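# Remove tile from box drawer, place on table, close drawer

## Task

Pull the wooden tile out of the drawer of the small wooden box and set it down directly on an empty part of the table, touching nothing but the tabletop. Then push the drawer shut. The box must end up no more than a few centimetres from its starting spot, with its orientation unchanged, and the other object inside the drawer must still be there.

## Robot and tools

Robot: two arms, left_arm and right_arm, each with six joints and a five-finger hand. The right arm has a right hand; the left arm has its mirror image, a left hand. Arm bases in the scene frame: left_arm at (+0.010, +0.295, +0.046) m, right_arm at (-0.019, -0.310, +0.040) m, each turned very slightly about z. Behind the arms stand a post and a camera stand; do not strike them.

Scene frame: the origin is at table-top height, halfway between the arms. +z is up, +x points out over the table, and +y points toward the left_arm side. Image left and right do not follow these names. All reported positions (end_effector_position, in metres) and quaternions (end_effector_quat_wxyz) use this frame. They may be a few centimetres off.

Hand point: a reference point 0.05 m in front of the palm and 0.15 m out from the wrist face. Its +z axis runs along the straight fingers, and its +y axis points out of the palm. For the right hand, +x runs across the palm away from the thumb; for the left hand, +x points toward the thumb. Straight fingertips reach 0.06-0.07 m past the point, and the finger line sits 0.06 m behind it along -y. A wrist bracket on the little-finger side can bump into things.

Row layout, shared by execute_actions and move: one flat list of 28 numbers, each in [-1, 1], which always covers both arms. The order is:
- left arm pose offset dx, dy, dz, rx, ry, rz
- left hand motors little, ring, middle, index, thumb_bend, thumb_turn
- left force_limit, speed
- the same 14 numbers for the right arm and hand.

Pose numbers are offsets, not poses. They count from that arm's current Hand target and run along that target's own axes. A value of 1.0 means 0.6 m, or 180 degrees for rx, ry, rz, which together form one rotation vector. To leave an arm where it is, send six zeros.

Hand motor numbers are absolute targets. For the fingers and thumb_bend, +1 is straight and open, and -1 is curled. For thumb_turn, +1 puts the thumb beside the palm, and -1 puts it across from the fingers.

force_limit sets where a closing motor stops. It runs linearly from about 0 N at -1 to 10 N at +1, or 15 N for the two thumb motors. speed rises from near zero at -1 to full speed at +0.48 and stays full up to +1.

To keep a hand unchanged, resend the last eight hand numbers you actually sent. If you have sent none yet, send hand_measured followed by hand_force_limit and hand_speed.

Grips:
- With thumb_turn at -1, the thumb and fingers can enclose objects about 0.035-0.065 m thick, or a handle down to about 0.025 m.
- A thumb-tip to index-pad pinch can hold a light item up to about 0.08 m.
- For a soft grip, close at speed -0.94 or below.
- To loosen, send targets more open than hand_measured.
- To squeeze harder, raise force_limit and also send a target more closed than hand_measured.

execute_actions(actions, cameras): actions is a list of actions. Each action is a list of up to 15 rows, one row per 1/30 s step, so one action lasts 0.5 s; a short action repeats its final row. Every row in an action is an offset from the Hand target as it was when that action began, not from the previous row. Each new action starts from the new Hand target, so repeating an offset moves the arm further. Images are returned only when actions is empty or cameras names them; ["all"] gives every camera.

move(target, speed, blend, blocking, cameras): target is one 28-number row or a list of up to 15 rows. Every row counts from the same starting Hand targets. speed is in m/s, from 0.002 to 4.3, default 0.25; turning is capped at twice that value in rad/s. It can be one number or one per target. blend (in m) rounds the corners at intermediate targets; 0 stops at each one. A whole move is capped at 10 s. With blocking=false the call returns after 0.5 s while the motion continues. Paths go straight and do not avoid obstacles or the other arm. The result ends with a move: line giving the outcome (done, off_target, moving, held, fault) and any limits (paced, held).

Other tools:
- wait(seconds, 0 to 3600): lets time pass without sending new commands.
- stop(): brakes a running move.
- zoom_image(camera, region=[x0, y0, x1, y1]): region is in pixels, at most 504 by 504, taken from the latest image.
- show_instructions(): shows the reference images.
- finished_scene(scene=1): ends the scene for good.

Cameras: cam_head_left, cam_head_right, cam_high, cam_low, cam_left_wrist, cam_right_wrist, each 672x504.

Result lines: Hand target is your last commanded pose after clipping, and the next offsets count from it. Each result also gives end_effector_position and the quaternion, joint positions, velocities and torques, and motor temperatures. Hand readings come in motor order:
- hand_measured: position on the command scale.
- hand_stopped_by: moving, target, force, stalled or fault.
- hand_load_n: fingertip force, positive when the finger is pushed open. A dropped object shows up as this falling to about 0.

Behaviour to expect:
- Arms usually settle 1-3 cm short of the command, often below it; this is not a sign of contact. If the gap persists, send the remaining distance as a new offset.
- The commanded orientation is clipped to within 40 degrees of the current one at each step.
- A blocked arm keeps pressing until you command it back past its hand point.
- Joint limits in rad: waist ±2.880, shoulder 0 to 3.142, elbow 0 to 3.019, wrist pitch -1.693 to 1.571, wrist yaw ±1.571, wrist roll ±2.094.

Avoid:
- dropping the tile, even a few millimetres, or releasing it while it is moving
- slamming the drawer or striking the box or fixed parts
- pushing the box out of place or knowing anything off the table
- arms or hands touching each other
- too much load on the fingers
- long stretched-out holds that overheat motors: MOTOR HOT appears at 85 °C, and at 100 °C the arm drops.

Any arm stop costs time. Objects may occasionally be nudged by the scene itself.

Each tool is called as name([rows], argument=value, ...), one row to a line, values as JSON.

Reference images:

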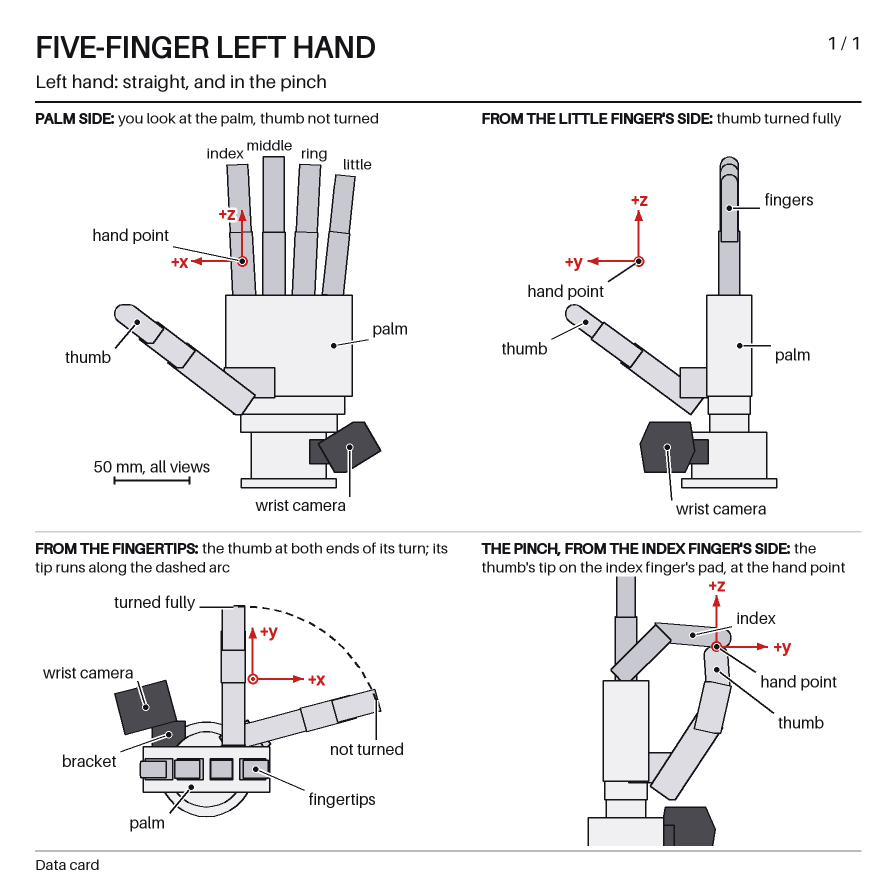

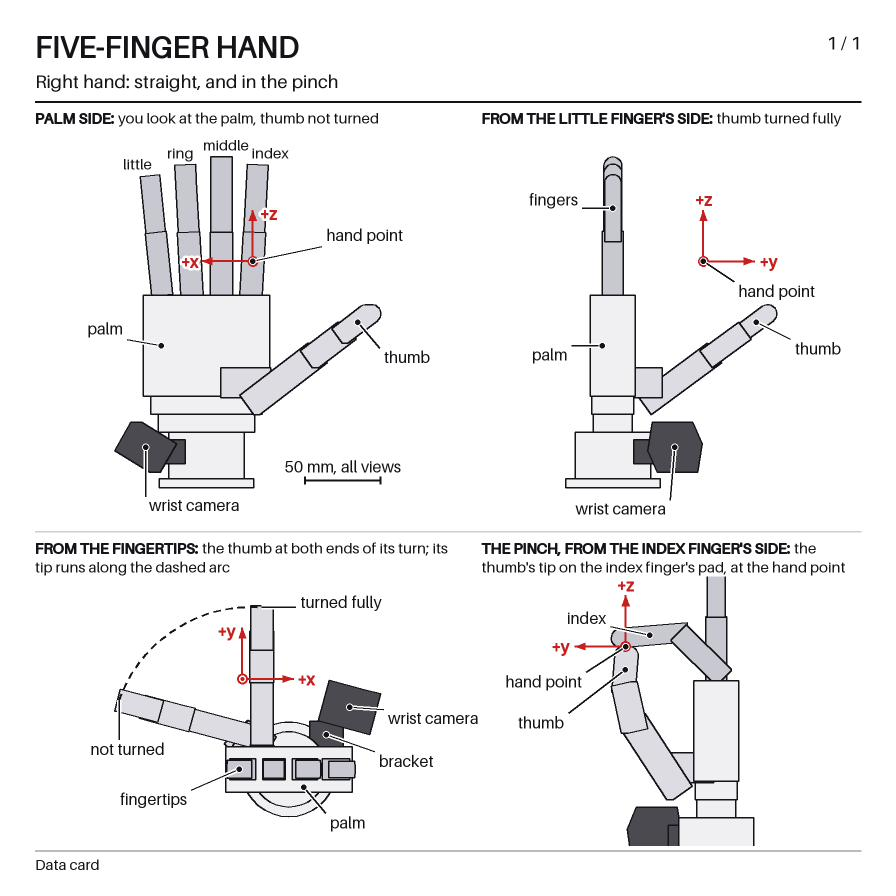

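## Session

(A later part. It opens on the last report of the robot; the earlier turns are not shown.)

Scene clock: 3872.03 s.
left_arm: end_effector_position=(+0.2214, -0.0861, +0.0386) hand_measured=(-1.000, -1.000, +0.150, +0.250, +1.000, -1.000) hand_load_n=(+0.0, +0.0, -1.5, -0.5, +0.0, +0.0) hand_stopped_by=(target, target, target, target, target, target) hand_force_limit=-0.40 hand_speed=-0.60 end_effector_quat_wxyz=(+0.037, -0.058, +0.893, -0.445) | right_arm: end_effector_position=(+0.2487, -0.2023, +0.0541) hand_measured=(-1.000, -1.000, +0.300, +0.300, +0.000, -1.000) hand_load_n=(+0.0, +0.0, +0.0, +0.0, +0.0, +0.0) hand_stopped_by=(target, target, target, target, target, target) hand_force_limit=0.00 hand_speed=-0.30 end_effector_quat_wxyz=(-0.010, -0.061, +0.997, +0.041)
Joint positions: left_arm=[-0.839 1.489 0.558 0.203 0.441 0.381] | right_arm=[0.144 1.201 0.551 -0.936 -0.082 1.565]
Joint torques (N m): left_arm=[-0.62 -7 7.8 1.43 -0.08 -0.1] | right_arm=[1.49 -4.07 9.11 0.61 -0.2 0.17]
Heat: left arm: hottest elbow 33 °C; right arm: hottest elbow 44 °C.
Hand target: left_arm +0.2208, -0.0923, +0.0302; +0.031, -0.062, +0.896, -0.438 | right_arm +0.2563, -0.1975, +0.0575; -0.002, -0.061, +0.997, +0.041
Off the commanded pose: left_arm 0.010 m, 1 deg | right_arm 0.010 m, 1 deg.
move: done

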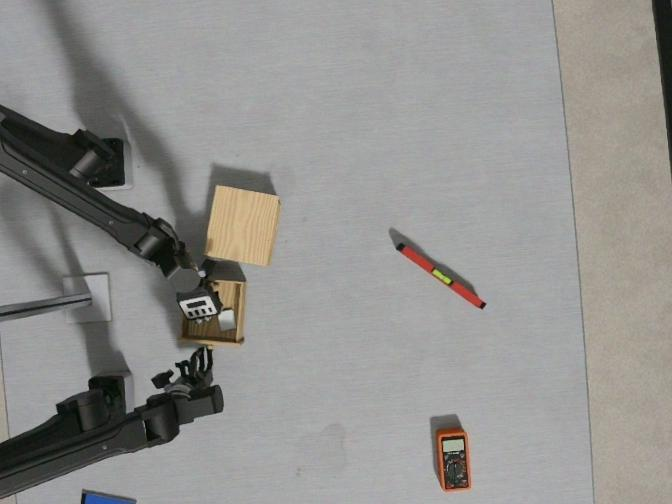

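move(target=[0,0,0,0,0,0,-1,-1,0.15,0.25,1.0,-1,-0.4,-0.6,-0.0231,-0.0028,-0.0002,0,0,0,-1,-1,0.3,0.3,0.0,-1,0.0,-0.3], cameras=["cam_high","cam_right_wrist"], speed=0.05)

zoom_image(camera="cam_high", region=[170, 310, 250, 400])

Scene clock: 3894.63 s.
left_arm: end_effector_position=(+0.2214, -0.0861, +0.0386) hand_measured=(-1.000, -1.000, +0.150, +0.250, +1.000, -1.000) hand_load_n=(+0.0, +0.0, -1.5, +0.0, +0.0, +0.0) hand_stopped_by=(target, target, target, target, target, target) hand_force_limit=-0.40 hand_speed=-0.60 end_effector_quat_wxyz=(+0.037, -0.058, +0.893, -0.445) | right_arm: end_effector_position=(+0.2493, -0.2023, +0.0467) hand_measured=(-1.000, -1.000, +0.300, +0.300, +0.000, -1.000) hand_load_n=(+0.0, +0.0, +0.0, +0.0, +0.0, +0.0) hand_stopped_by=(target, target, target, target, target, target) hand_force_limit=0.00 hand_speed=-0.30 end_effector_quat_wxyz=(-0.022, -0.060, +0.997, +0.040)
Joint positions: left_arm=[-0.839 1.489 0.558 0.203 0.441 0.381] | right_arm=[0.144 1.239 0.558 -0.929 -0.082 1.566]
Joint torques (N m): left_arm=[-0.62 -7.06 7.75 1.46 -0.07 -0.11] | right_arm=[1.03 -4.25 11.38 0.54 -0.2 0.11]
Heat: left arm: hottest elbow 33 °C; right arm: hottest elbow 44 °C.
Hand target: left_arm +0.2208, -0.0923, +0.0302; +0.031, -0.062, +0.896, -0.438 | right_arm +0.2702, -0.1975, +0.0574; -0.002, -0.061, +0.997, +0.041
Off the commanded pose: left_arm 0.010 m, 1 deg | right_arm 0.024 m, 2 deg.
move: off_target (right_arm)

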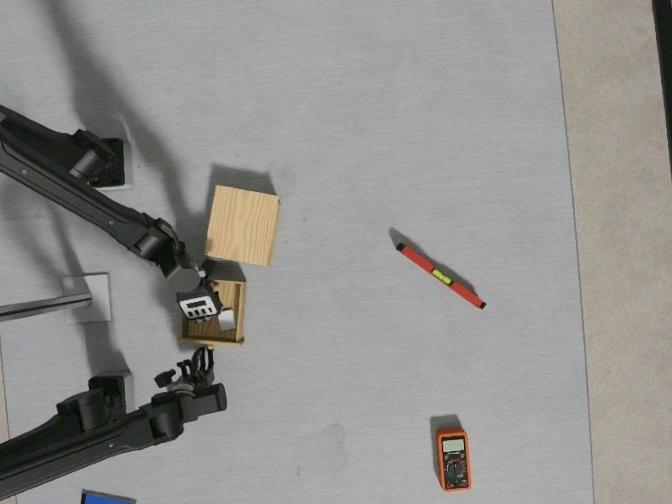

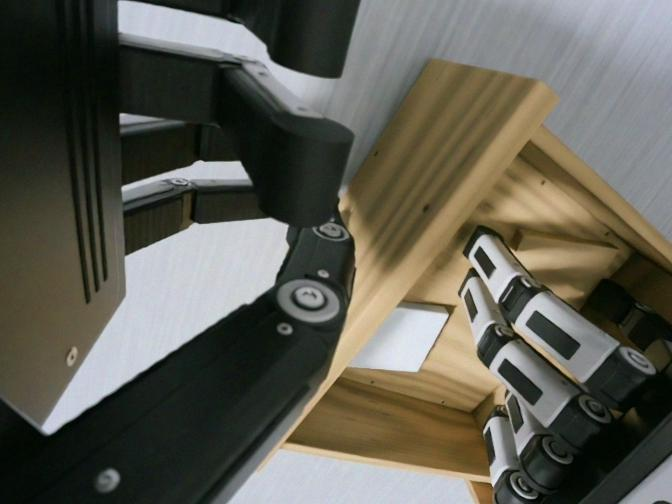

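Scaled by 5.600 from the camera's image (finer frame: 960x720).

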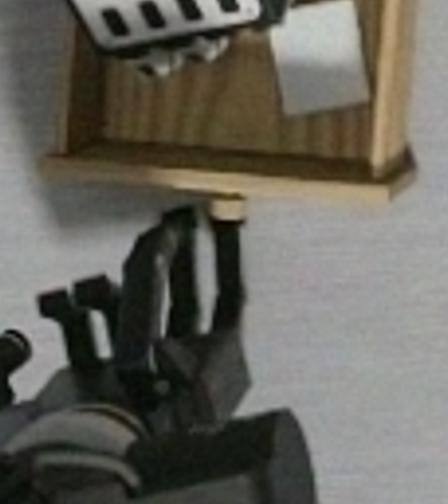

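move(target=[0,0,0,0,0,0,-1,-1,0.15,0.25,1.0,-1,-0.4,-0.6,-0.0157,-0.0073,-0.0173,0,0,0,-1,-1,0.3,0.3,0.0,-1,0.0,-0.3], cameras=[], speed=0.05)

Scene clock: 3905.43 s.
left_arm: end_effector_position=(+0.2214, -0.0861, +0.0386) hand_measured=(-1.000, -1.000, +0.150, +0.250, +1.000, -1.000) hand_load_n=(+0.0, +0.0, -1.0, +0.0, +0.0, +0.0) hand_stopped_by=(target, target, target, target, target, target) hand_force_limit=-0.40 hand_speed=-0.60 end_effector_quat_wxyz=(+0.037, -0.058, +0.893, -0.445) | right_arm: end_effector_position=(+0.2642, -0.2005, +0.0579) hand_measured=(-1.000, -1.000, +0.300, +0.300, +0.000, -1.000) hand_load_n=(+0.0, +0.0, +0.0, +0.0, +0.0, +0.0) hand_stopped_by=(target, target, target, target, target, target) hand_force_limit=0.00 hand_speed=-0.30 end_effector_quat_wxyz=(-0.013, -0.060, +0.997, +0.041)
Joint positions: left_arm=[-0.839 1.489 0.558 0.203 0.441 0.381] | right_arm=[0.144 1.244 0.597 -0.945 -0.082 1.566]
Joint torques (N m): left_arm=[-0.56 -6.89 7.83 1.4 -0.08 -0.11] | right_arm=[-0.26 -4.31 11.29 -0.05 -0.18 -0.07]
Heat: left arm: hottest elbow 33 °C; right arm: hottest elbow 45 °C.
Hand target: left_arm +0.2208, -0.0923, +0.0302; +0.031, -0.062, +0.896, -0.438 | right_arm +0.2802, -0.2015, +0.0674; -0.002, -0.061, +0.997, +0.041
Off the commanded pose: left_arm 0.010 m, 1 deg | right_arm 0.019 m, 1 deg.
move: off_target (right_arm)

execute_actions(actions=[], cameras=["cam_high","cam_right_wrist"])

zoom_image(camera="cam_high", region=[170, 310, 250, 400])

Scene clock: 3919.17 s.
left_arm: end_effector_position=(+0.2214, -0.0861, +0.0386) hand_measured=(-1.000, -1.000, +0.150, +0.250, +1.000, -1.000) hand_load_n=(+0.0, +0.0, -1.5, +0.0, +0.0, +0.0) hand_stopped_by=(target, target, target, target, target, target) hand_force_limit=-0.40 hand_speed=-0.60 end_effector_quat_wxyz=(+0.037, -0.058, +0.893, -0.445) | right_arm: end_effector_position=(+0.2641, -0.2005, +0.0578) hand_measured=(-1.000, -1.000, +0.300, +0.300, +0.000, -1.000) hand_load_n=(+0.0, +0.5, +0.0, +0.0, +0.0, +0.0) hand_stopped_by=(target, target, target, target, target, target) hand_force_limit=0.00 hand_speed=-0.30 end_effector_quat_wxyz=(-0.013, -0.060, +0.997, +0.041)
Joint positions: left_arm=[-0.839 1.489 0.558 0.203 0.441 0.381] | right_arm=[0.144 1.244 0.597 -0.945 -0.082 1.566]
Joint velocities: within noise
Joint torques (N m): left_arm=[-0.56 -7.06 7.8 1.43 -0.08 -0.11] | right_arm=[-0.26 -4.37 11.29 -0.03 -0.18 -0.07]
Motor temperatures (°C): left_arm=[26 27 33 28 26 29] | right_arm=[31 30 46 24 26 29]
Heat: left arm: hottest elbow 33 °C; right arm: hottest elbow 46 °C.
Hand target: left_arm +0.2208, -0.0923, +0.0302; +0.031, -0.062, +0.896, -0.438 | right_arm +0.2802, -0.2015, +0.0674; -0.002, -0.061, +0.997, +0.041
Off the commanded pose: left_arm 0.010 m, 1 deg | right_arm 0.019 m, 1 deg.
Images, in order (width x height): cam_high 672x504, cam_right_wrist 672x504.

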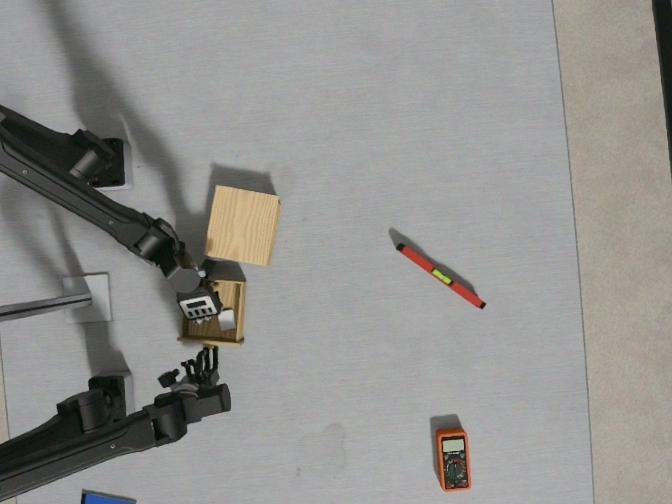

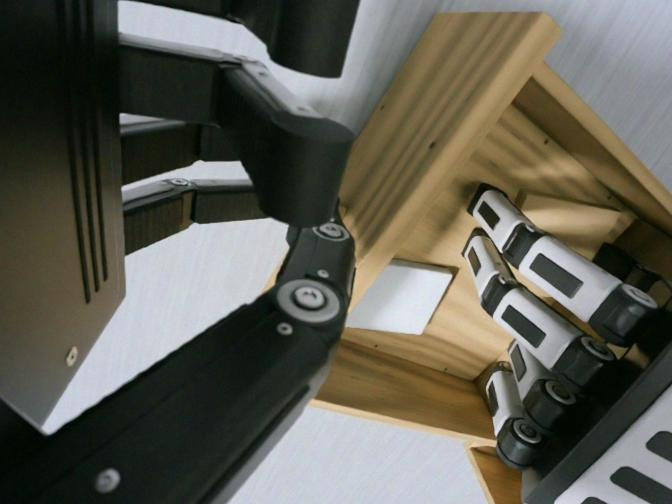

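Scaled by 5.600 from the camera's image (finer frame: 960x720).

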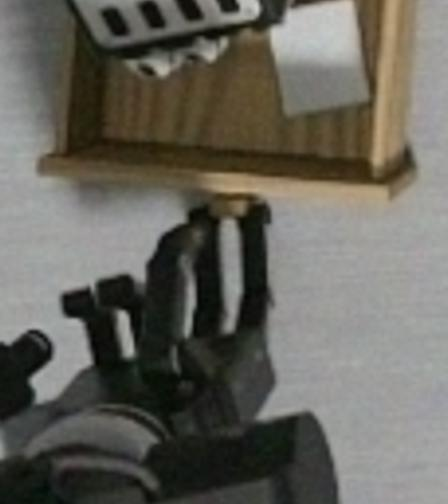

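move([
  [0,0,0,0,0,0,-1,-1,0.15,0.25,1.0,-1,-0.4,-0.6,0,0,0,0,0,0,-1,-1,-0.35,-0.35,0.0,-1,0.3,-0.88],
  [0,0,0,0,0,0,-1,-1,0.15,0.25,1.0,-1,-0.4,-0.6,0,0,0,0,0,0,-1,-1,-0.35,-0.35,-0.25,-1,0.0,-0.88],
], cameras=["cam_high","cam_right_wrist"], speed=0.05)

zoom_image(camera="cam_high", region=[170, 310, 250, 400])

Scene clock: 3929.37 s.
left_arm: end_effector_position=(+0.2223, -0.0887, +0.0408) hand_measured=(-1.000, -1.000, +0.150, +0.250, +1.000, -1.000) hand_load_n=(+0.0, +0.0, -4.0, +0.0, +0.0, +0.0) hand_stopped_by=(target, target, target, target, target, target) hand_force_limit=-0.40 hand_speed=-0.60 end_effector_quat_wxyz=(+0.037, -0.059, +0.892, -0.447) | right_arm: end_effector_position=(+0.2634, -0.2058, +0.0526) hand_measured=(-1.000, -1.000, -0.242, +0.068, -0.166, -1.000) hand_load_n=(+0.0, +0.0, +10.0, +6.0, +7.0, +1.0) hand_stopped_by=(target, target, force, force, force, target) hand_force_limit=0.00 hand_speed=-0.88 end_effector_quat_wxyz=(-0.019, -0.059, +0.998, +0.029)
Joint positions: left_arm=[-0.84 1.489 0.563 0.205 0.442 0.376] | right_arm=[0.14 1.257 0.597 -0.945 -0.06 1.566]
Joint torques (N m): left_arm=[-0.67 -7 7.49 1.29 -0.13 -0.06] | right_arm=[-0.09 -5.54 11.15 -0.06 -0.92 -0.08]
Heat: left arm: hottest elbow 33 °C; right arm: hottest elbow 46 °C.
Hand target: left_arm +0.2208, -0.0923, +0.0302; +0.031, -0.062, +0.896, -0.438 | right_arm +0.2803, -0.2016, +0.0675; -0.002, -0.061, +0.997, +0.041
Off the commanded pose: left_arm 0.011 m, 1 deg | right_arm 0.023 m, 2 deg.
move: done; target 2's new numbers were sent with right_arm's hand 0.023 m and 2 deg from that target

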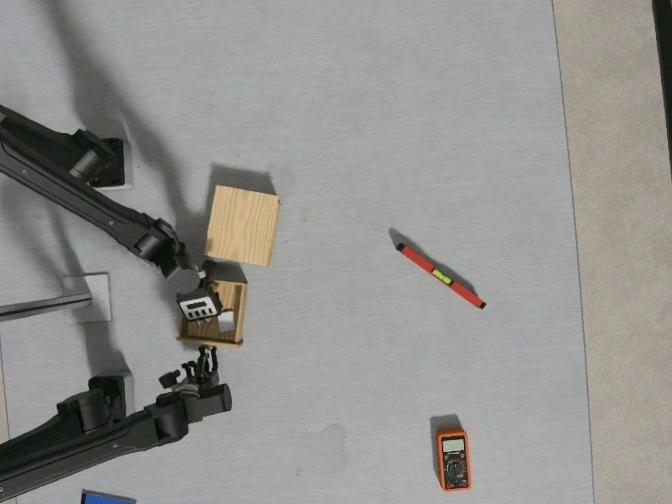

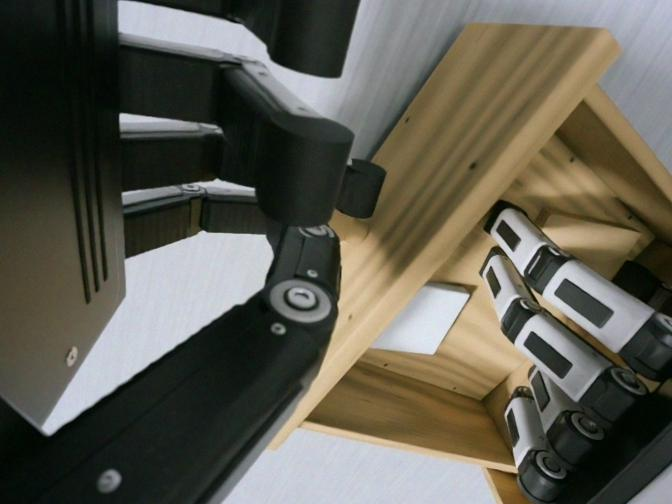

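Scaled by 5.600 from the camera's image (finer frame: 960x720).

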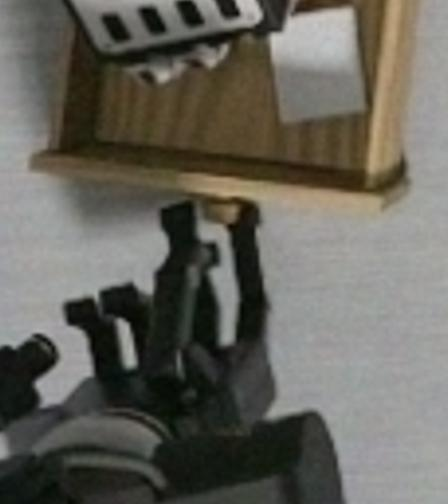

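move([
  [0,0,0,0,0,0,-1,-1,0.15,0.25,1.0,-1,-0.4,-0.6,0,0,0,0,0,0,-1,-1,-0.2,0.1,-0.1,-1,0.0,-0.88],
], cameras=["cam_right_wrist"], speed=0.05)

Scene clock: 3941.37 s.
left_arm: end_effector_position=(+0.2224, -0.0887, +0.0408) hand_measured=(-1.000, -1.000, +0.150, +0.250, +1.000, -1.000) hand_load_n=(+0.0, +0.5, -2.5, +0.0, +0.0, +0.0) hand_stopped_by=(target, target, target, target, target, target) hand_force_limit=-0.40 hand_speed=-0.60 end_effector_quat_wxyz=(+0.037, -0.059, +0.892, -0.447) | right_arm: end_effector_position=(+0.2631, -0.2056, +0.0527) hand_measured=(-1.000, -1.000, -0.200, +0.100, -0.100, -1.000) hand_load_n=(+0.0, +0.0, +0.0, +4.5, +0.0, +0.0) hand_stopped_by=(target, target, target, target, target, target) hand_force_limit=0.00 hand_speed=-0.88 end_effector_quat_wxyz=(-0.019, -0.059, +0.998, +0.030)
Joint positions: left_arm=[-0.84 1.489 0.563 0.205 0.441 0.376] | right_arm=[0.14 1.257 0.597 -0.946 -0.062 1.566]
Joint torques (N m): left_arm=[-0.56 -7 7.46 1.37 -0.11 -0.06] | right_arm=[-0.03 -5.6 11.17 -0.03 -0.87 -0.08]
Heat: left arm: hottest elbow 33 °C; right arm: hottest elbow 47 °C.
Hand target: left_arm +0.2208, -0.0923, +0.0302; +0.030, -0.062, +0.896, -0.438 | right_arm +0.2802, -0.2015, +0.0675; -0.002, -0.061, +0.997, +0.041
Off the commanded pose: left_arm 0.011 m, 1 deg | right_arm 0.023 m, 2 deg.
move: done

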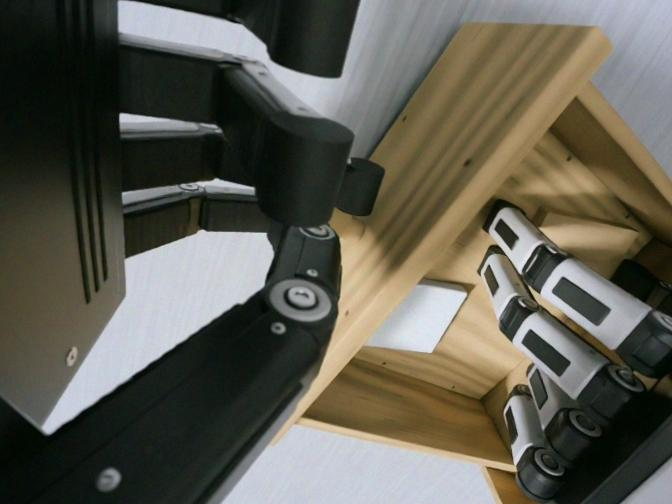

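zoom_image(camera="cam_right_wrist", region=[400, 80, 672, 400])

Scaled by 1.575 from the camera's image (finer frame: 960x720).

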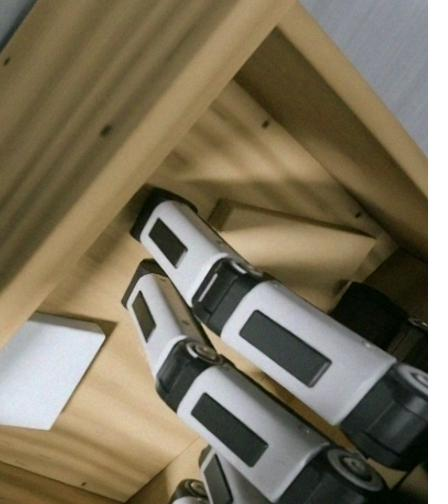

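move([
  [-0.0065,-0.0230,0.0213,0,0,0,-1,-1,0.15,0.25,1.0,-1,-0.4,-0.6,0,0,0,0,0,0,-1,-1,-0.2,0.1,-0.1,-1,0.0,-0.88],
], cameras=["cam_right_wrist","cam_left_wrist","cam_high"], speed=0.03)

zoom_image(camera="cam_high", region=[170, 270, 270, 380])

Scene clock: 3961.83 s.
left_arm: end_effector_position=(+0.2294, -0.0969, +0.0399) hand_measured=(-1.000, -1.000, +0.150, +0.250, +1.000, -1.000) hand_load_n=(+0.0, +0.0, -7.0, +0.0, +0.0, -0.5) hand_stopped_by=(target, target, target, target, target, target) hand_force_limit=-0.40 hand_speed=-0.60 end_effector_quat_wxyz=(+0.042, -0.063, +0.892, -0.445) | right_arm: end_effector_position=(+0.2635, -0.2099, +0.0518) hand_measured=(-1.000, -1.000, -0.200, +0.100, -0.100, -1.000) hand_load_n=(+0.0, +0.0, +0.0, +6.5, +0.0, +0.0) hand_stopped_by=(target, target, target, target, target, target) hand_force_limit=0.00 hand_speed=-0.88 end_effector_quat_wxyz=(-0.020, -0.055, +0.998, +0.024)
Joint positions: left_arm=[-0.846 1.513 0.589 0.205 0.424 0.37] | right_arm=[0.133 1.257 0.597 -0.948 -0.05 1.566]
Joint torques (N m): left_arm=[-1.38 -7.06 9.4 0.84 0.05 -0.12] | right_arm=[0.38 -5.6 11.15 0.06 -1.27 -0.09]
Heat: left arm: hottest elbow 33 °C; right arm: hottest elbow 47 °C.
Hand target: left_arm +0.2273, -0.1101, +0.0332; +0.031, -0.062, +0.896, -0.438 | right_arm +0.2803, -0.2016, +0.0675; -0.002, -0.061, +0.997, +0.041
Off the commanded pose: left_arm 0.015 m, 2 deg | right_arm 0.024 m, 3 deg.
move: off_target (left_arm)
Images, in order (width x height): cam_high 672x504, cam_left_wrist 672x504, cam_right_wrist 672x504.

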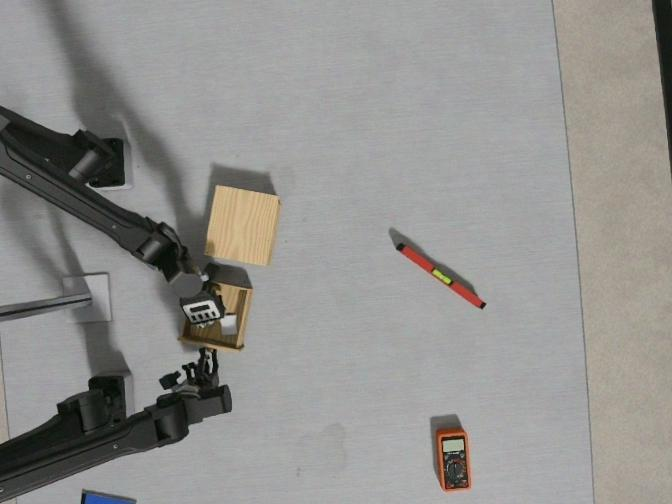

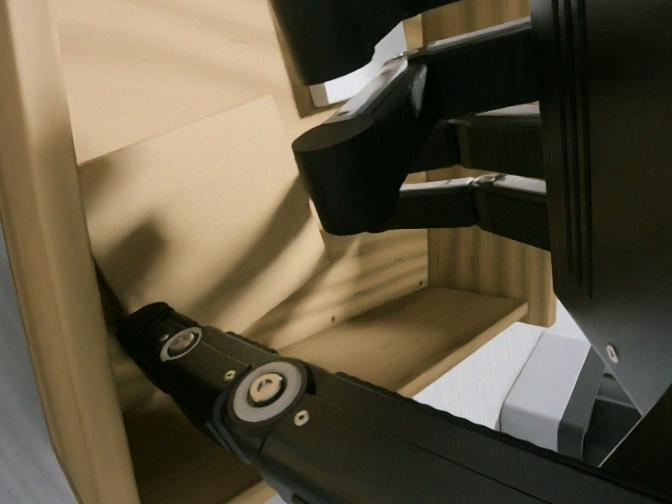

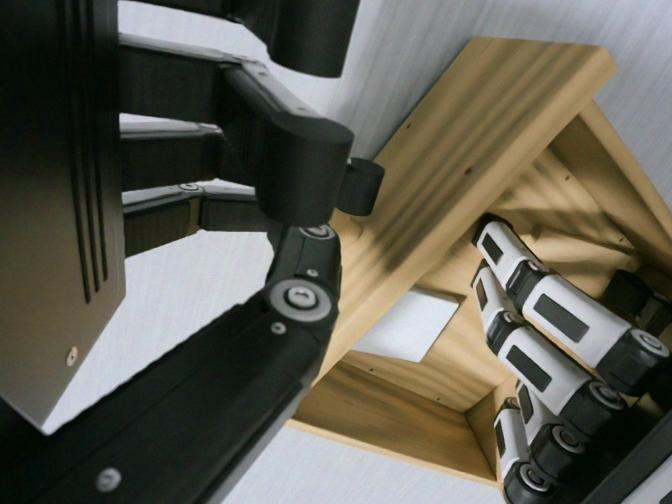

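Scaled by 4.582 from the camera's image (finer frame: 960x720).

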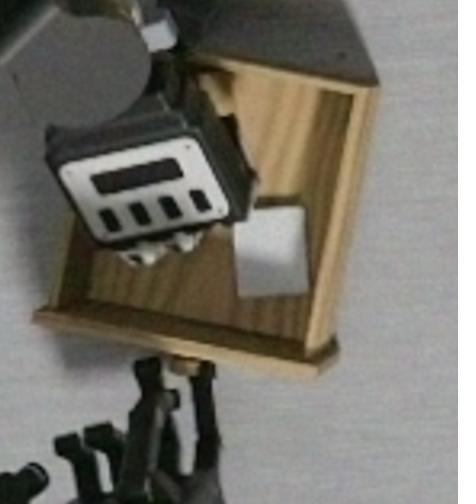

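move([
  [-0.0063,-0.0422,-0.0597,0,0,0,-1,-1,0.15,0.25,1.0,-1,-0.4,-0.6,0,0,0,0,0,0,-1,-1,-0.2,0.1,-0.1,-1,0.0,-0.88],
  [-0.0381,-0.0160,-0.0925,0,0,0,-1,-1,0.15,0.2,0.0,-1,-0.4,-0.6,0,0,0,0,0,0,-1,-1,-0.2,0.1,-0.1,-1,0.0,-0.88],
], cameras=["cam_right_wrist","cam_left_wrist","cam_high"], speed=0.08)

zoom_image(camera="cam_high", region=[170, 270, 270, 380])

Scene clock: 4031.47 s.
left_arm: end_effector_position=(+0.2353, -0.0644, +0.0629) hand_measured=(-1.000, -1.000, +0.150, +0.200, +0.000, -1.000) hand_load_n=(+0.0, +0.0, +0.0, +0.0, +0.0, +0.0) hand_stopped_by=(target, target, target, target, target, target) hand_force_limit=-0.40 hand_speed=-0.60 end_effector_quat_wxyz=(+0.020, -0.070, +0.900, -0.430) | right_arm: end_effector_position=(+0.2622, -0.2043, +0.0539) hand_measured=(-1.000, -1.000, -0.200, +0.100, -0.100, -1.000) hand_load_n=(+0.0, +0.0, +0.0, +0.0, +0.0, +0.0) hand_stopped_by=(target, target, target, target, target, target) hand_force_limit=0.00 hand_speed=-0.88 end_effector_quat_wxyz=(-0.022, -0.055, +0.997, +0.039)
Joint positions: left_arm=[-0.762 1.412 0.6 0.013 0.5 0.427] | right_arm=[0.133 1.257 0.597 -0.951 -0.08 1.566]
Joint torques (N m): left_arm=[0.62 -11.16 8.84 0.8 0.34 0.13] | right_arm=[0.44 -5.6 11.18 0.14 -0.27 -0.07]
Heat: left arm: hottest elbow 36 °C; right arm: hottest elbow 47 °C.
Hand target: left_arm +0.2447, -0.0695, +0.0749; +0.031, -0.062, +0.896, -0.438 | right_arm +0.2802, -0.2016, +0.0675; -0.002, -0.061, +0.997, +0.041
Off the commanded pose: left_arm 0.016 m, 2 deg | right_arm 0.023 m, 2 deg.
move: off_target (left_arm); target 2's new numbers were sent with left_arm's hand 0.016 m and 2 deg from that target
Images, in order (width x height): cam_high 672x504, cam_left_wrist 672x504, cam_right_wrist 672x504.

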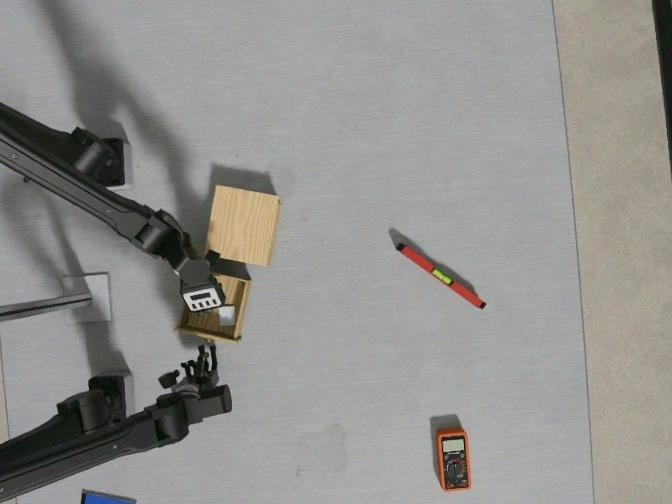

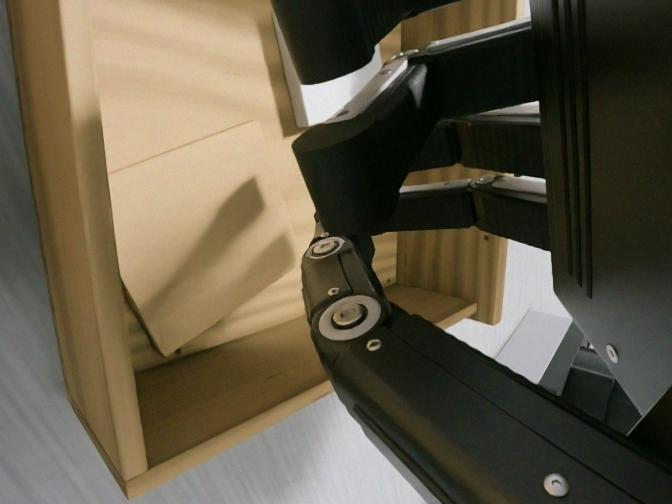

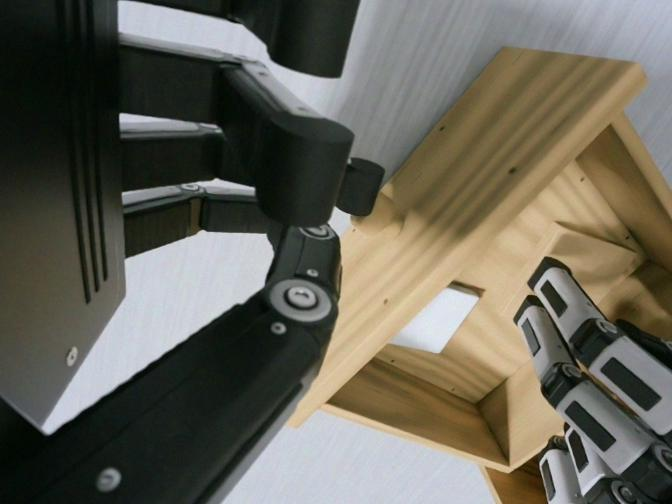

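Scaled by 4.582 from the camera's image (finer frame: 960x720).

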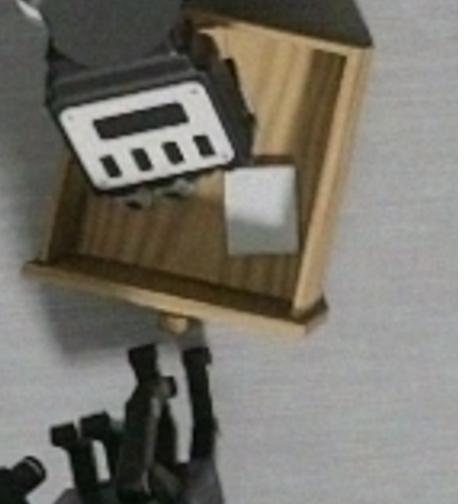

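move([
  [0.0093,0.0545,0.0252,0,0,0,-1,-1,0.12,0.2,0.0,-1,-0.4,-0.6,0,0,0,0,0,0,-1,-1,-0.2,0.1,-0.1,-1,0.0,-0.88],
], cameras=["cam_right_wrist","cam_left_wrist"], speed=0.05)

Scene clock: 4054.67 s.
left_arm: end_effector_position=(+0.2354, -0.0646, +0.0452) hand_measured=(-1.000, -1.000, +0.120, +0.200, +0.000, -1.000) hand_load_n=(+0.0, +0.0, +0.0, +0.0, +0.0, +0.0) hand_stopped_by=(target, target, target, target, target, target) hand_force_limit=-0.40 hand_speed=-0.60 end_effector_quat_wxyz=(+0.027, -0.066, +0.896, -0.438) | right_arm: end_effector_position=(+0.2622, -0.2043, +0.0539) hand_measured=(-1.000, -1.000, -0.200, +0.100, -0.100, -1.000) hand_load_n=(+0.0, +0.0, +0.0, +0.5, +0.0, +0.0) hand_stopped_by=(target, target, target, target, target, target) hand_force_limit=0.00 hand_speed=-0.88 end_effector_quat_wxyz=(-0.022, -0.055, +0.997, +0.039)
Joint positions: left_arm=[-0.762 1.459 0.569 0.112 0.5 0.429] | right_arm=[0.133 1.257 0.597 -0.951 -0.08 1.566]
Joint torques (N m): left_arm=[0.79 -8.76 6.05 1.96 0.34 0.13] | right_arm=[0.44 -5.6 11.17 0.13 -0.27 -0.07]
Heat: left arm: hottest elbow 36 °C; right arm: hottest elbow 48 °C.
Hand target: left_arm +0.2381, -0.0622, +0.0398; +0.031, -0.062, +0.896, -0.438 | right_arm +0.2802, -0.2016, +0.0675; -0.002, -0.061, +0.997, +0.041
Off the commanded pose: left_arm 0.006 m, 1 deg | right_arm 0.023 m, 2 deg.
move: done
Images, in order (width x height): cam_left_wrist 672x504, cam_right_wrist 672x504.

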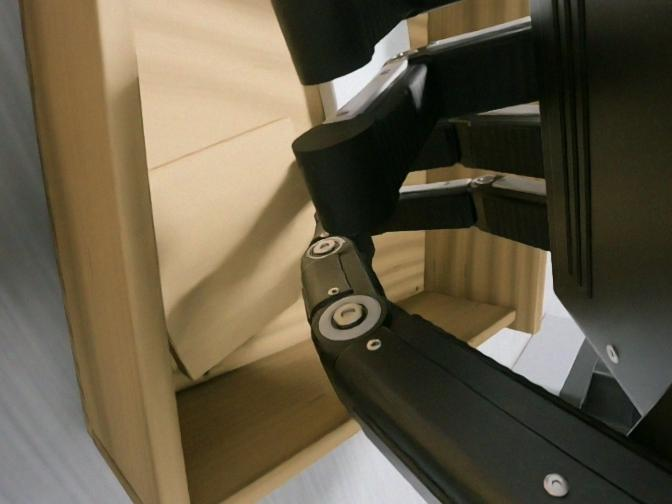

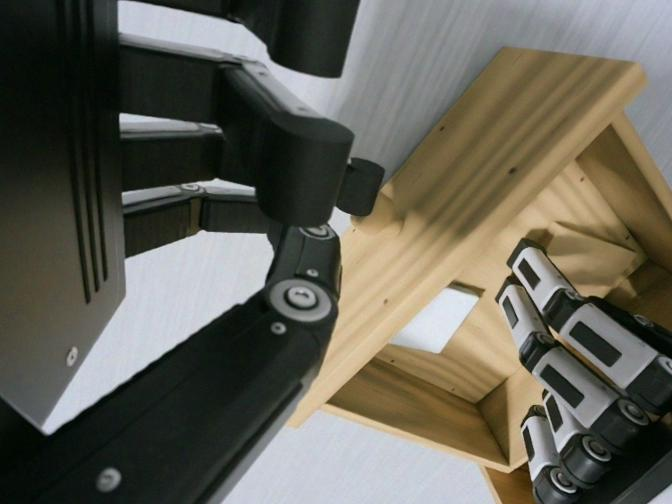

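zoom_image(camera="cam_right_wrist", region=[460, 160, 672, 400])

Scaled by 2.100 from the camera's image (finer frame: 960x720).

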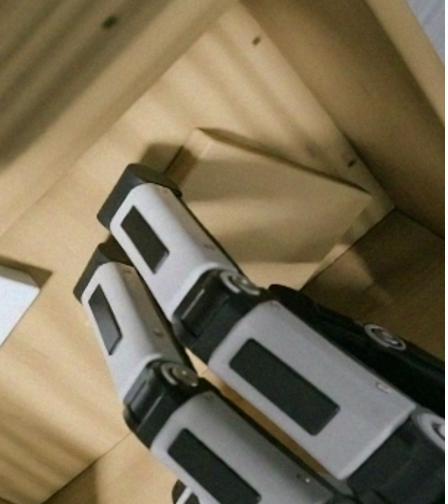

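move([
  [-0.0023,-0.0057,-0.0253,0,0,0,-1,-1,0.12,0.2,0.0,-1,-0.4,-0.6,0,0,0,0,0,0,-1,-1,-0.2,0.1,-0.1,-1,0.0,-0.88],
  [-0.0028,0.0175,-0.0115,0,0,0,-1,-1,0.12,0.2,0.0,-1,-0.4,-0.6,0,0,0,0,0,0,-1,-1,-0.2,0.1,-0.1,-1,0.0,-0.88],
], cameras=["cam_right_wrist","cam_left_wrist"], speed=0.05)

zoom_image(camera="cam_right_wrist", region=[460, 160, 672, 400])

Scene clock: 4091.57 s.
left_arm: end_effector_position=(+0.2363, -0.0560, +0.0459) hand_measured=(-1.000, -1.000, +0.120, +0.200, +0.000, -1.000) hand_load_n=(+0.0, +0.5, +0.0, +0.0, +0.0, +0.0) hand_stopped_by=(target, target, target, target, target, target) hand_force_limit=-0.40 hand_speed=-0.60 end_effector_quat_wxyz=(+0.029, -0.062, +0.894, -0.443) | right_arm: end_effector_position=(+0.2622, -0.2043, +0.0539) hand_measured=(-1.000, -1.000, -0.200, +0.100, -0.100, -1.000) hand_load_n=(+0.0, +0.0, +0.0, +0.0, -0.5, +0.0) hand_stopped_by=(target, target, target, target, target, target) hand_force_limit=0.00 hand_speed=-0.88 end_effector_quat_wxyz=(-0.022, -0.055, +0.997, +0.039)
Joint positions: left_arm=[-0.739 1.443 0.549 0.12 0.522 0.448] | right_arm=[0.133 1.257 0.597 -0.951 -0.08 1.566]
Joint torques (N m): left_arm=[1.03 -7.82 5.65 1.87 0.24 0.15] | right_arm=[0.5 -5.6 11.17 0.14 -0.27 -0.07]
Heat: left arm: hottest elbow 34 °C; right arm: hottest elbow 48 °C.
Hand target: left_arm +0.2381, -0.0501, +0.0358; +0.031, -0.062, +0.896, -0.438 | right_arm +0.2802, -0.2016, +0.0675; -0.002, -0.061, +0.997, +0.041
Off the commanded pose: left_arm 0.012 m, 1 deg | right_arm 0.023 m, 2 deg.
move: off_target (left_arm)
Images, in order (width x height): cam_left_wrist 672x504, cam_right_wrist 672x504.

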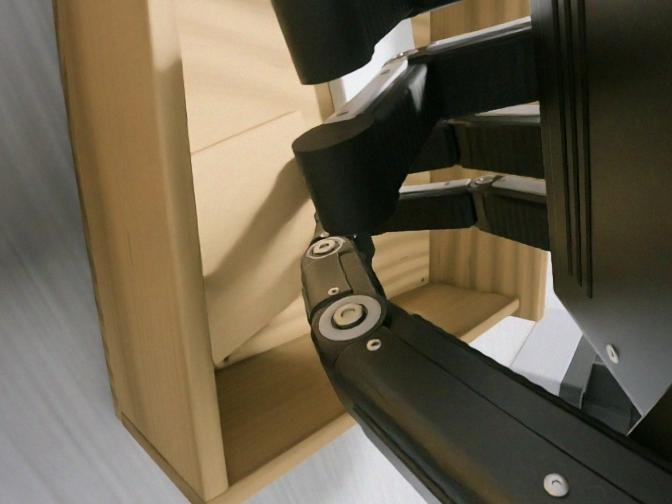

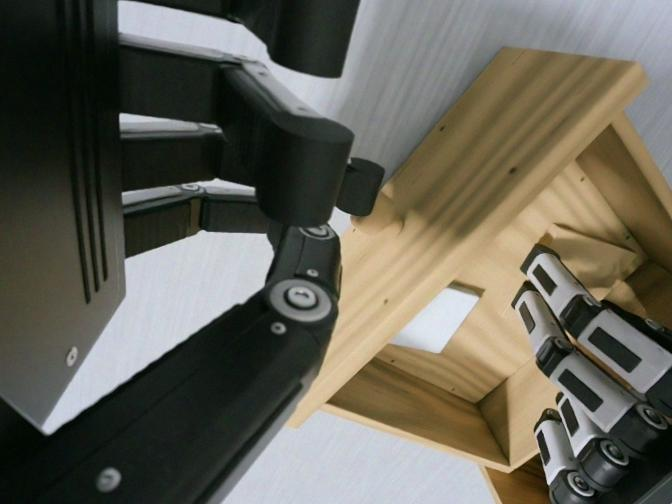

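Scaled by 2.100 from the camera's image (finer frame: 960x720).

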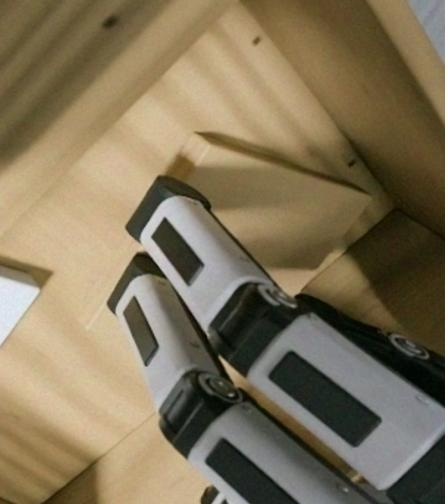

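move([
  [-0.0028,-0.0062,-0.0300,0,0,0,-1,-1,0.12,0.2,0.0,-1,-0.4,-0.6,0,0,0,0,0,0,-1,-1,-0.2,0.1,-0.1,-1,0.0,-0.88],
  [-0.0037,0.0162,-0.0208,0,0,0,-1,-1,0.12,0.2,0.0,-1,-0.4,-0.6,0,0,0,0,0,0,-1,-1,-0.2,0.1,-0.1,-1,0.0,-0.88],
], cameras=["cam_right_wrist","cam_left_wrist"], speed=0.05)

zoom_image(camera="cam_right_wrist", region=[460, 160, 672, 400])

Scene clock: 4104.43 s.
left_arm: end_effector_position=(+0.2366, -0.0404, +0.0458) hand_measured=(-1.000, -1.000, +0.120, +0.200, +0.000, -1.000) hand_load_n=(+0.0, +0.0, +0.0, +0.0, +0.0, +0.0) hand_stopped_by=(target, target, target, target, target, target) hand_force_limit=-0.40 hand_speed=-0.60 end_effector_quat_wxyz=(+0.028, -0.063, +0.894, -0.443) | right_arm: end_effector_position=(+0.2622, -0.2043, +0.0539) hand_measured=(-1.000, -1.000, -0.200, +0.100, -0.100, -1.000) hand_load_n=(+0.0, +0.5, +0.0, +0.0, +0.0, +0.0) hand_stopped_by=(target, target, target, target, target, target) hand_force_limit=0.00 hand_speed=-0.88 end_effector_quat_wxyz=(-0.022, -0.055, +0.997, +0.039)
Joint positions: left_arm=[-0.704 1.417 0.524 0.103 0.547 0.477] | right_arm=[0.133 1.257 0.597 -0.951 -0.08 1.566]
Joint torques (N m): left_arm=[1.08 -7.59 5.57 1.85 0.27 0.17] | right_arm=[0.44 -5.6 11.17 0.16 -0.27 -0.07]
Heat: left arm: hottest elbow 33 °C; right arm: hottest elbow 48 °C.
Hand target: left_arm +0.2381, -0.0342, +0.0358; +0.031, -0.062, +0.896, -0.438 | right_arm +0.2802, -0.2016, +0.0675; -0.002, -0.061, +0.997, +0.041
Off the commanded pose: left_arm 0.012 m, 1 deg | right_arm 0.023 m, 2 deg.
move: off_target (left_arm)
Images, in order (width x height): cam_left_wrist 672x504, cam_right_wrist 672x504.

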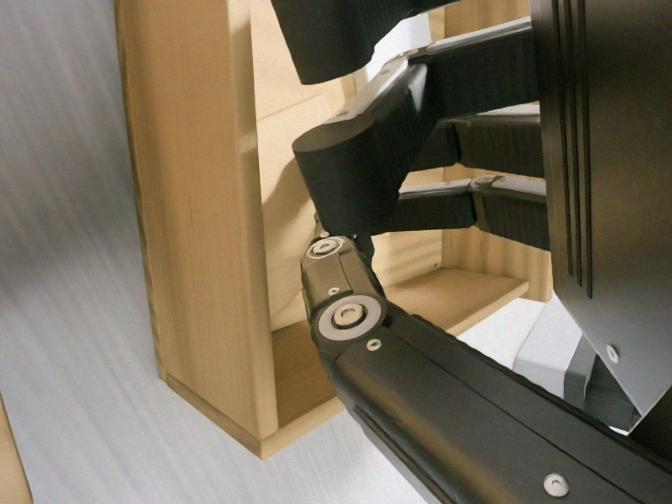

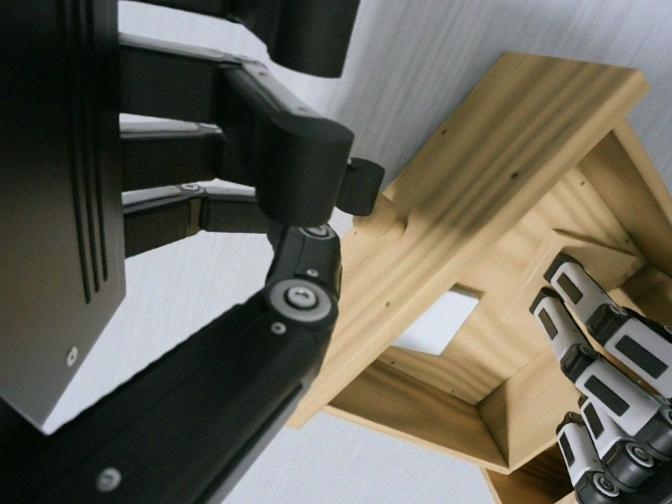

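Scaled by 2.100 from the camera's image (finer frame: 960x720).

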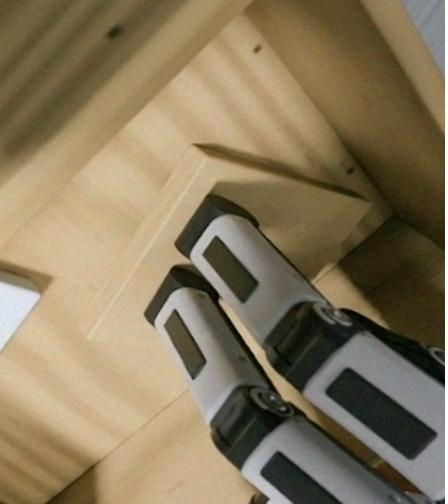

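move([
  [0.0015,-0.0308,0.0505,0,0,0,-1,-1,0.12,0.2,0.0,-1,-0.4,-0.6,0,0,0,0,0,0,-1,-1,-0.2,0.1,-0.1,-1,0.0,-0.88],
], cameras=["cam_right_wrist","cam_left_wrist"], speed=0.05)

zoom_image(camera="cam_right_wrist", region=[460, 160, 672, 400])

Scene clock: 4115.37 s.
left_arm: end_effector_position=(+0.2443, -0.0641, +0.0436) hand_measured=(-1.000, -1.000, +0.120, +0.200, +0.000, -1.000) hand_load_n=(+0.0, +0.5, -3.0, +0.0, +0.0, +0.0) hand_stopped_by=(target, target, target, target, target, target) hand_force_limit=-0.40 hand_speed=-0.60 end_effector_quat_wxyz=(+0.041, -0.058, +0.891, -0.448) | right_arm: end_effector_position=(+0.2622, -0.2047, +0.0538) hand_measured=(-1.000, -1.000, -0.200, +0.100, -0.100, -1.000) hand_load_n=(+0.0, +0.0, +0.0, +0.0, +0.0, +0.0) hand_stopped_by=(target, target, target, target, target, target) hand_force_limit=0.00 hand_speed=-0.88 end_effector_quat_wxyz=(-0.022, -0.055, +0.998, +0.038)
Joint positions: left_arm=[-0.747 1.47 0.56 0.16 0.507 0.45] | right_arm=[0.133 1.257 0.597 -0.951 -0.078 1.566]
Joint torques (N m): left_arm=[-0.73 -6.3 7.66 1.39 -0.08 -0.09] | right_arm=[0.5 -5.54 11.17 0.16 -0.35 -0.07]
Heat: left arm: hottest elbow 33 °C; right arm: hottest elbow 48 °C.
Hand target: left_arm +0.2421, -0.0691, +0.0317; +0.031, -0.062, +0.896, -0.438 | right_arm +0.2802, -0.2016, +0.0675; -0.002, -0.061, +0.997, +0.041
Off the commanded pose: left_arm 0.013 m, 2 deg | right_arm 0.023 m, 2 deg.
move: off_target (left_arm)
Images, in order (width x height): cam_left_wrist 672x504, cam_right_wrist 672x504.

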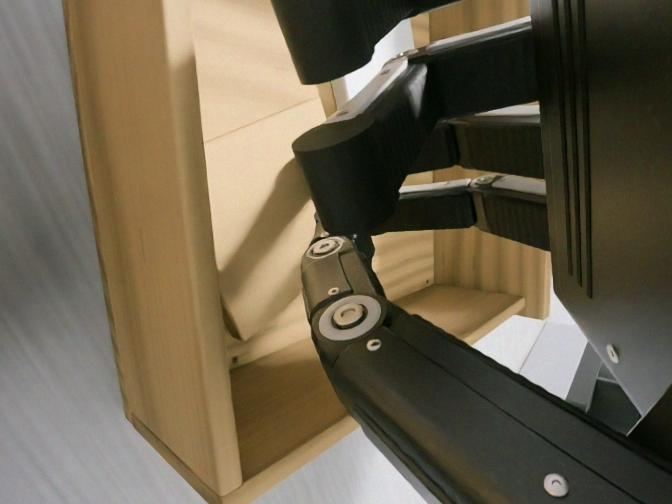

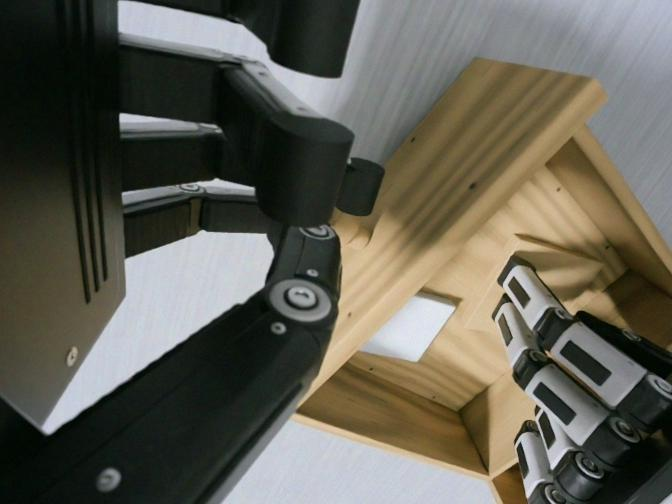

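Scaled by 2.100 from the camera's image (finer frame: 960x720).

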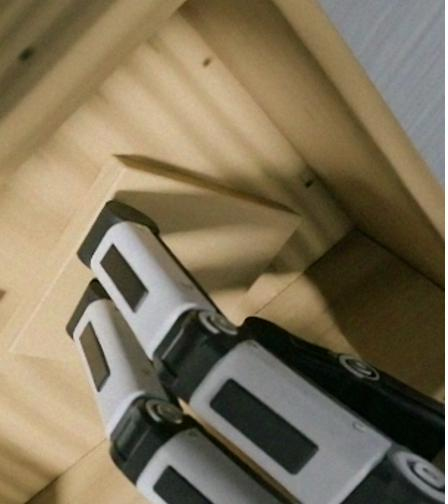

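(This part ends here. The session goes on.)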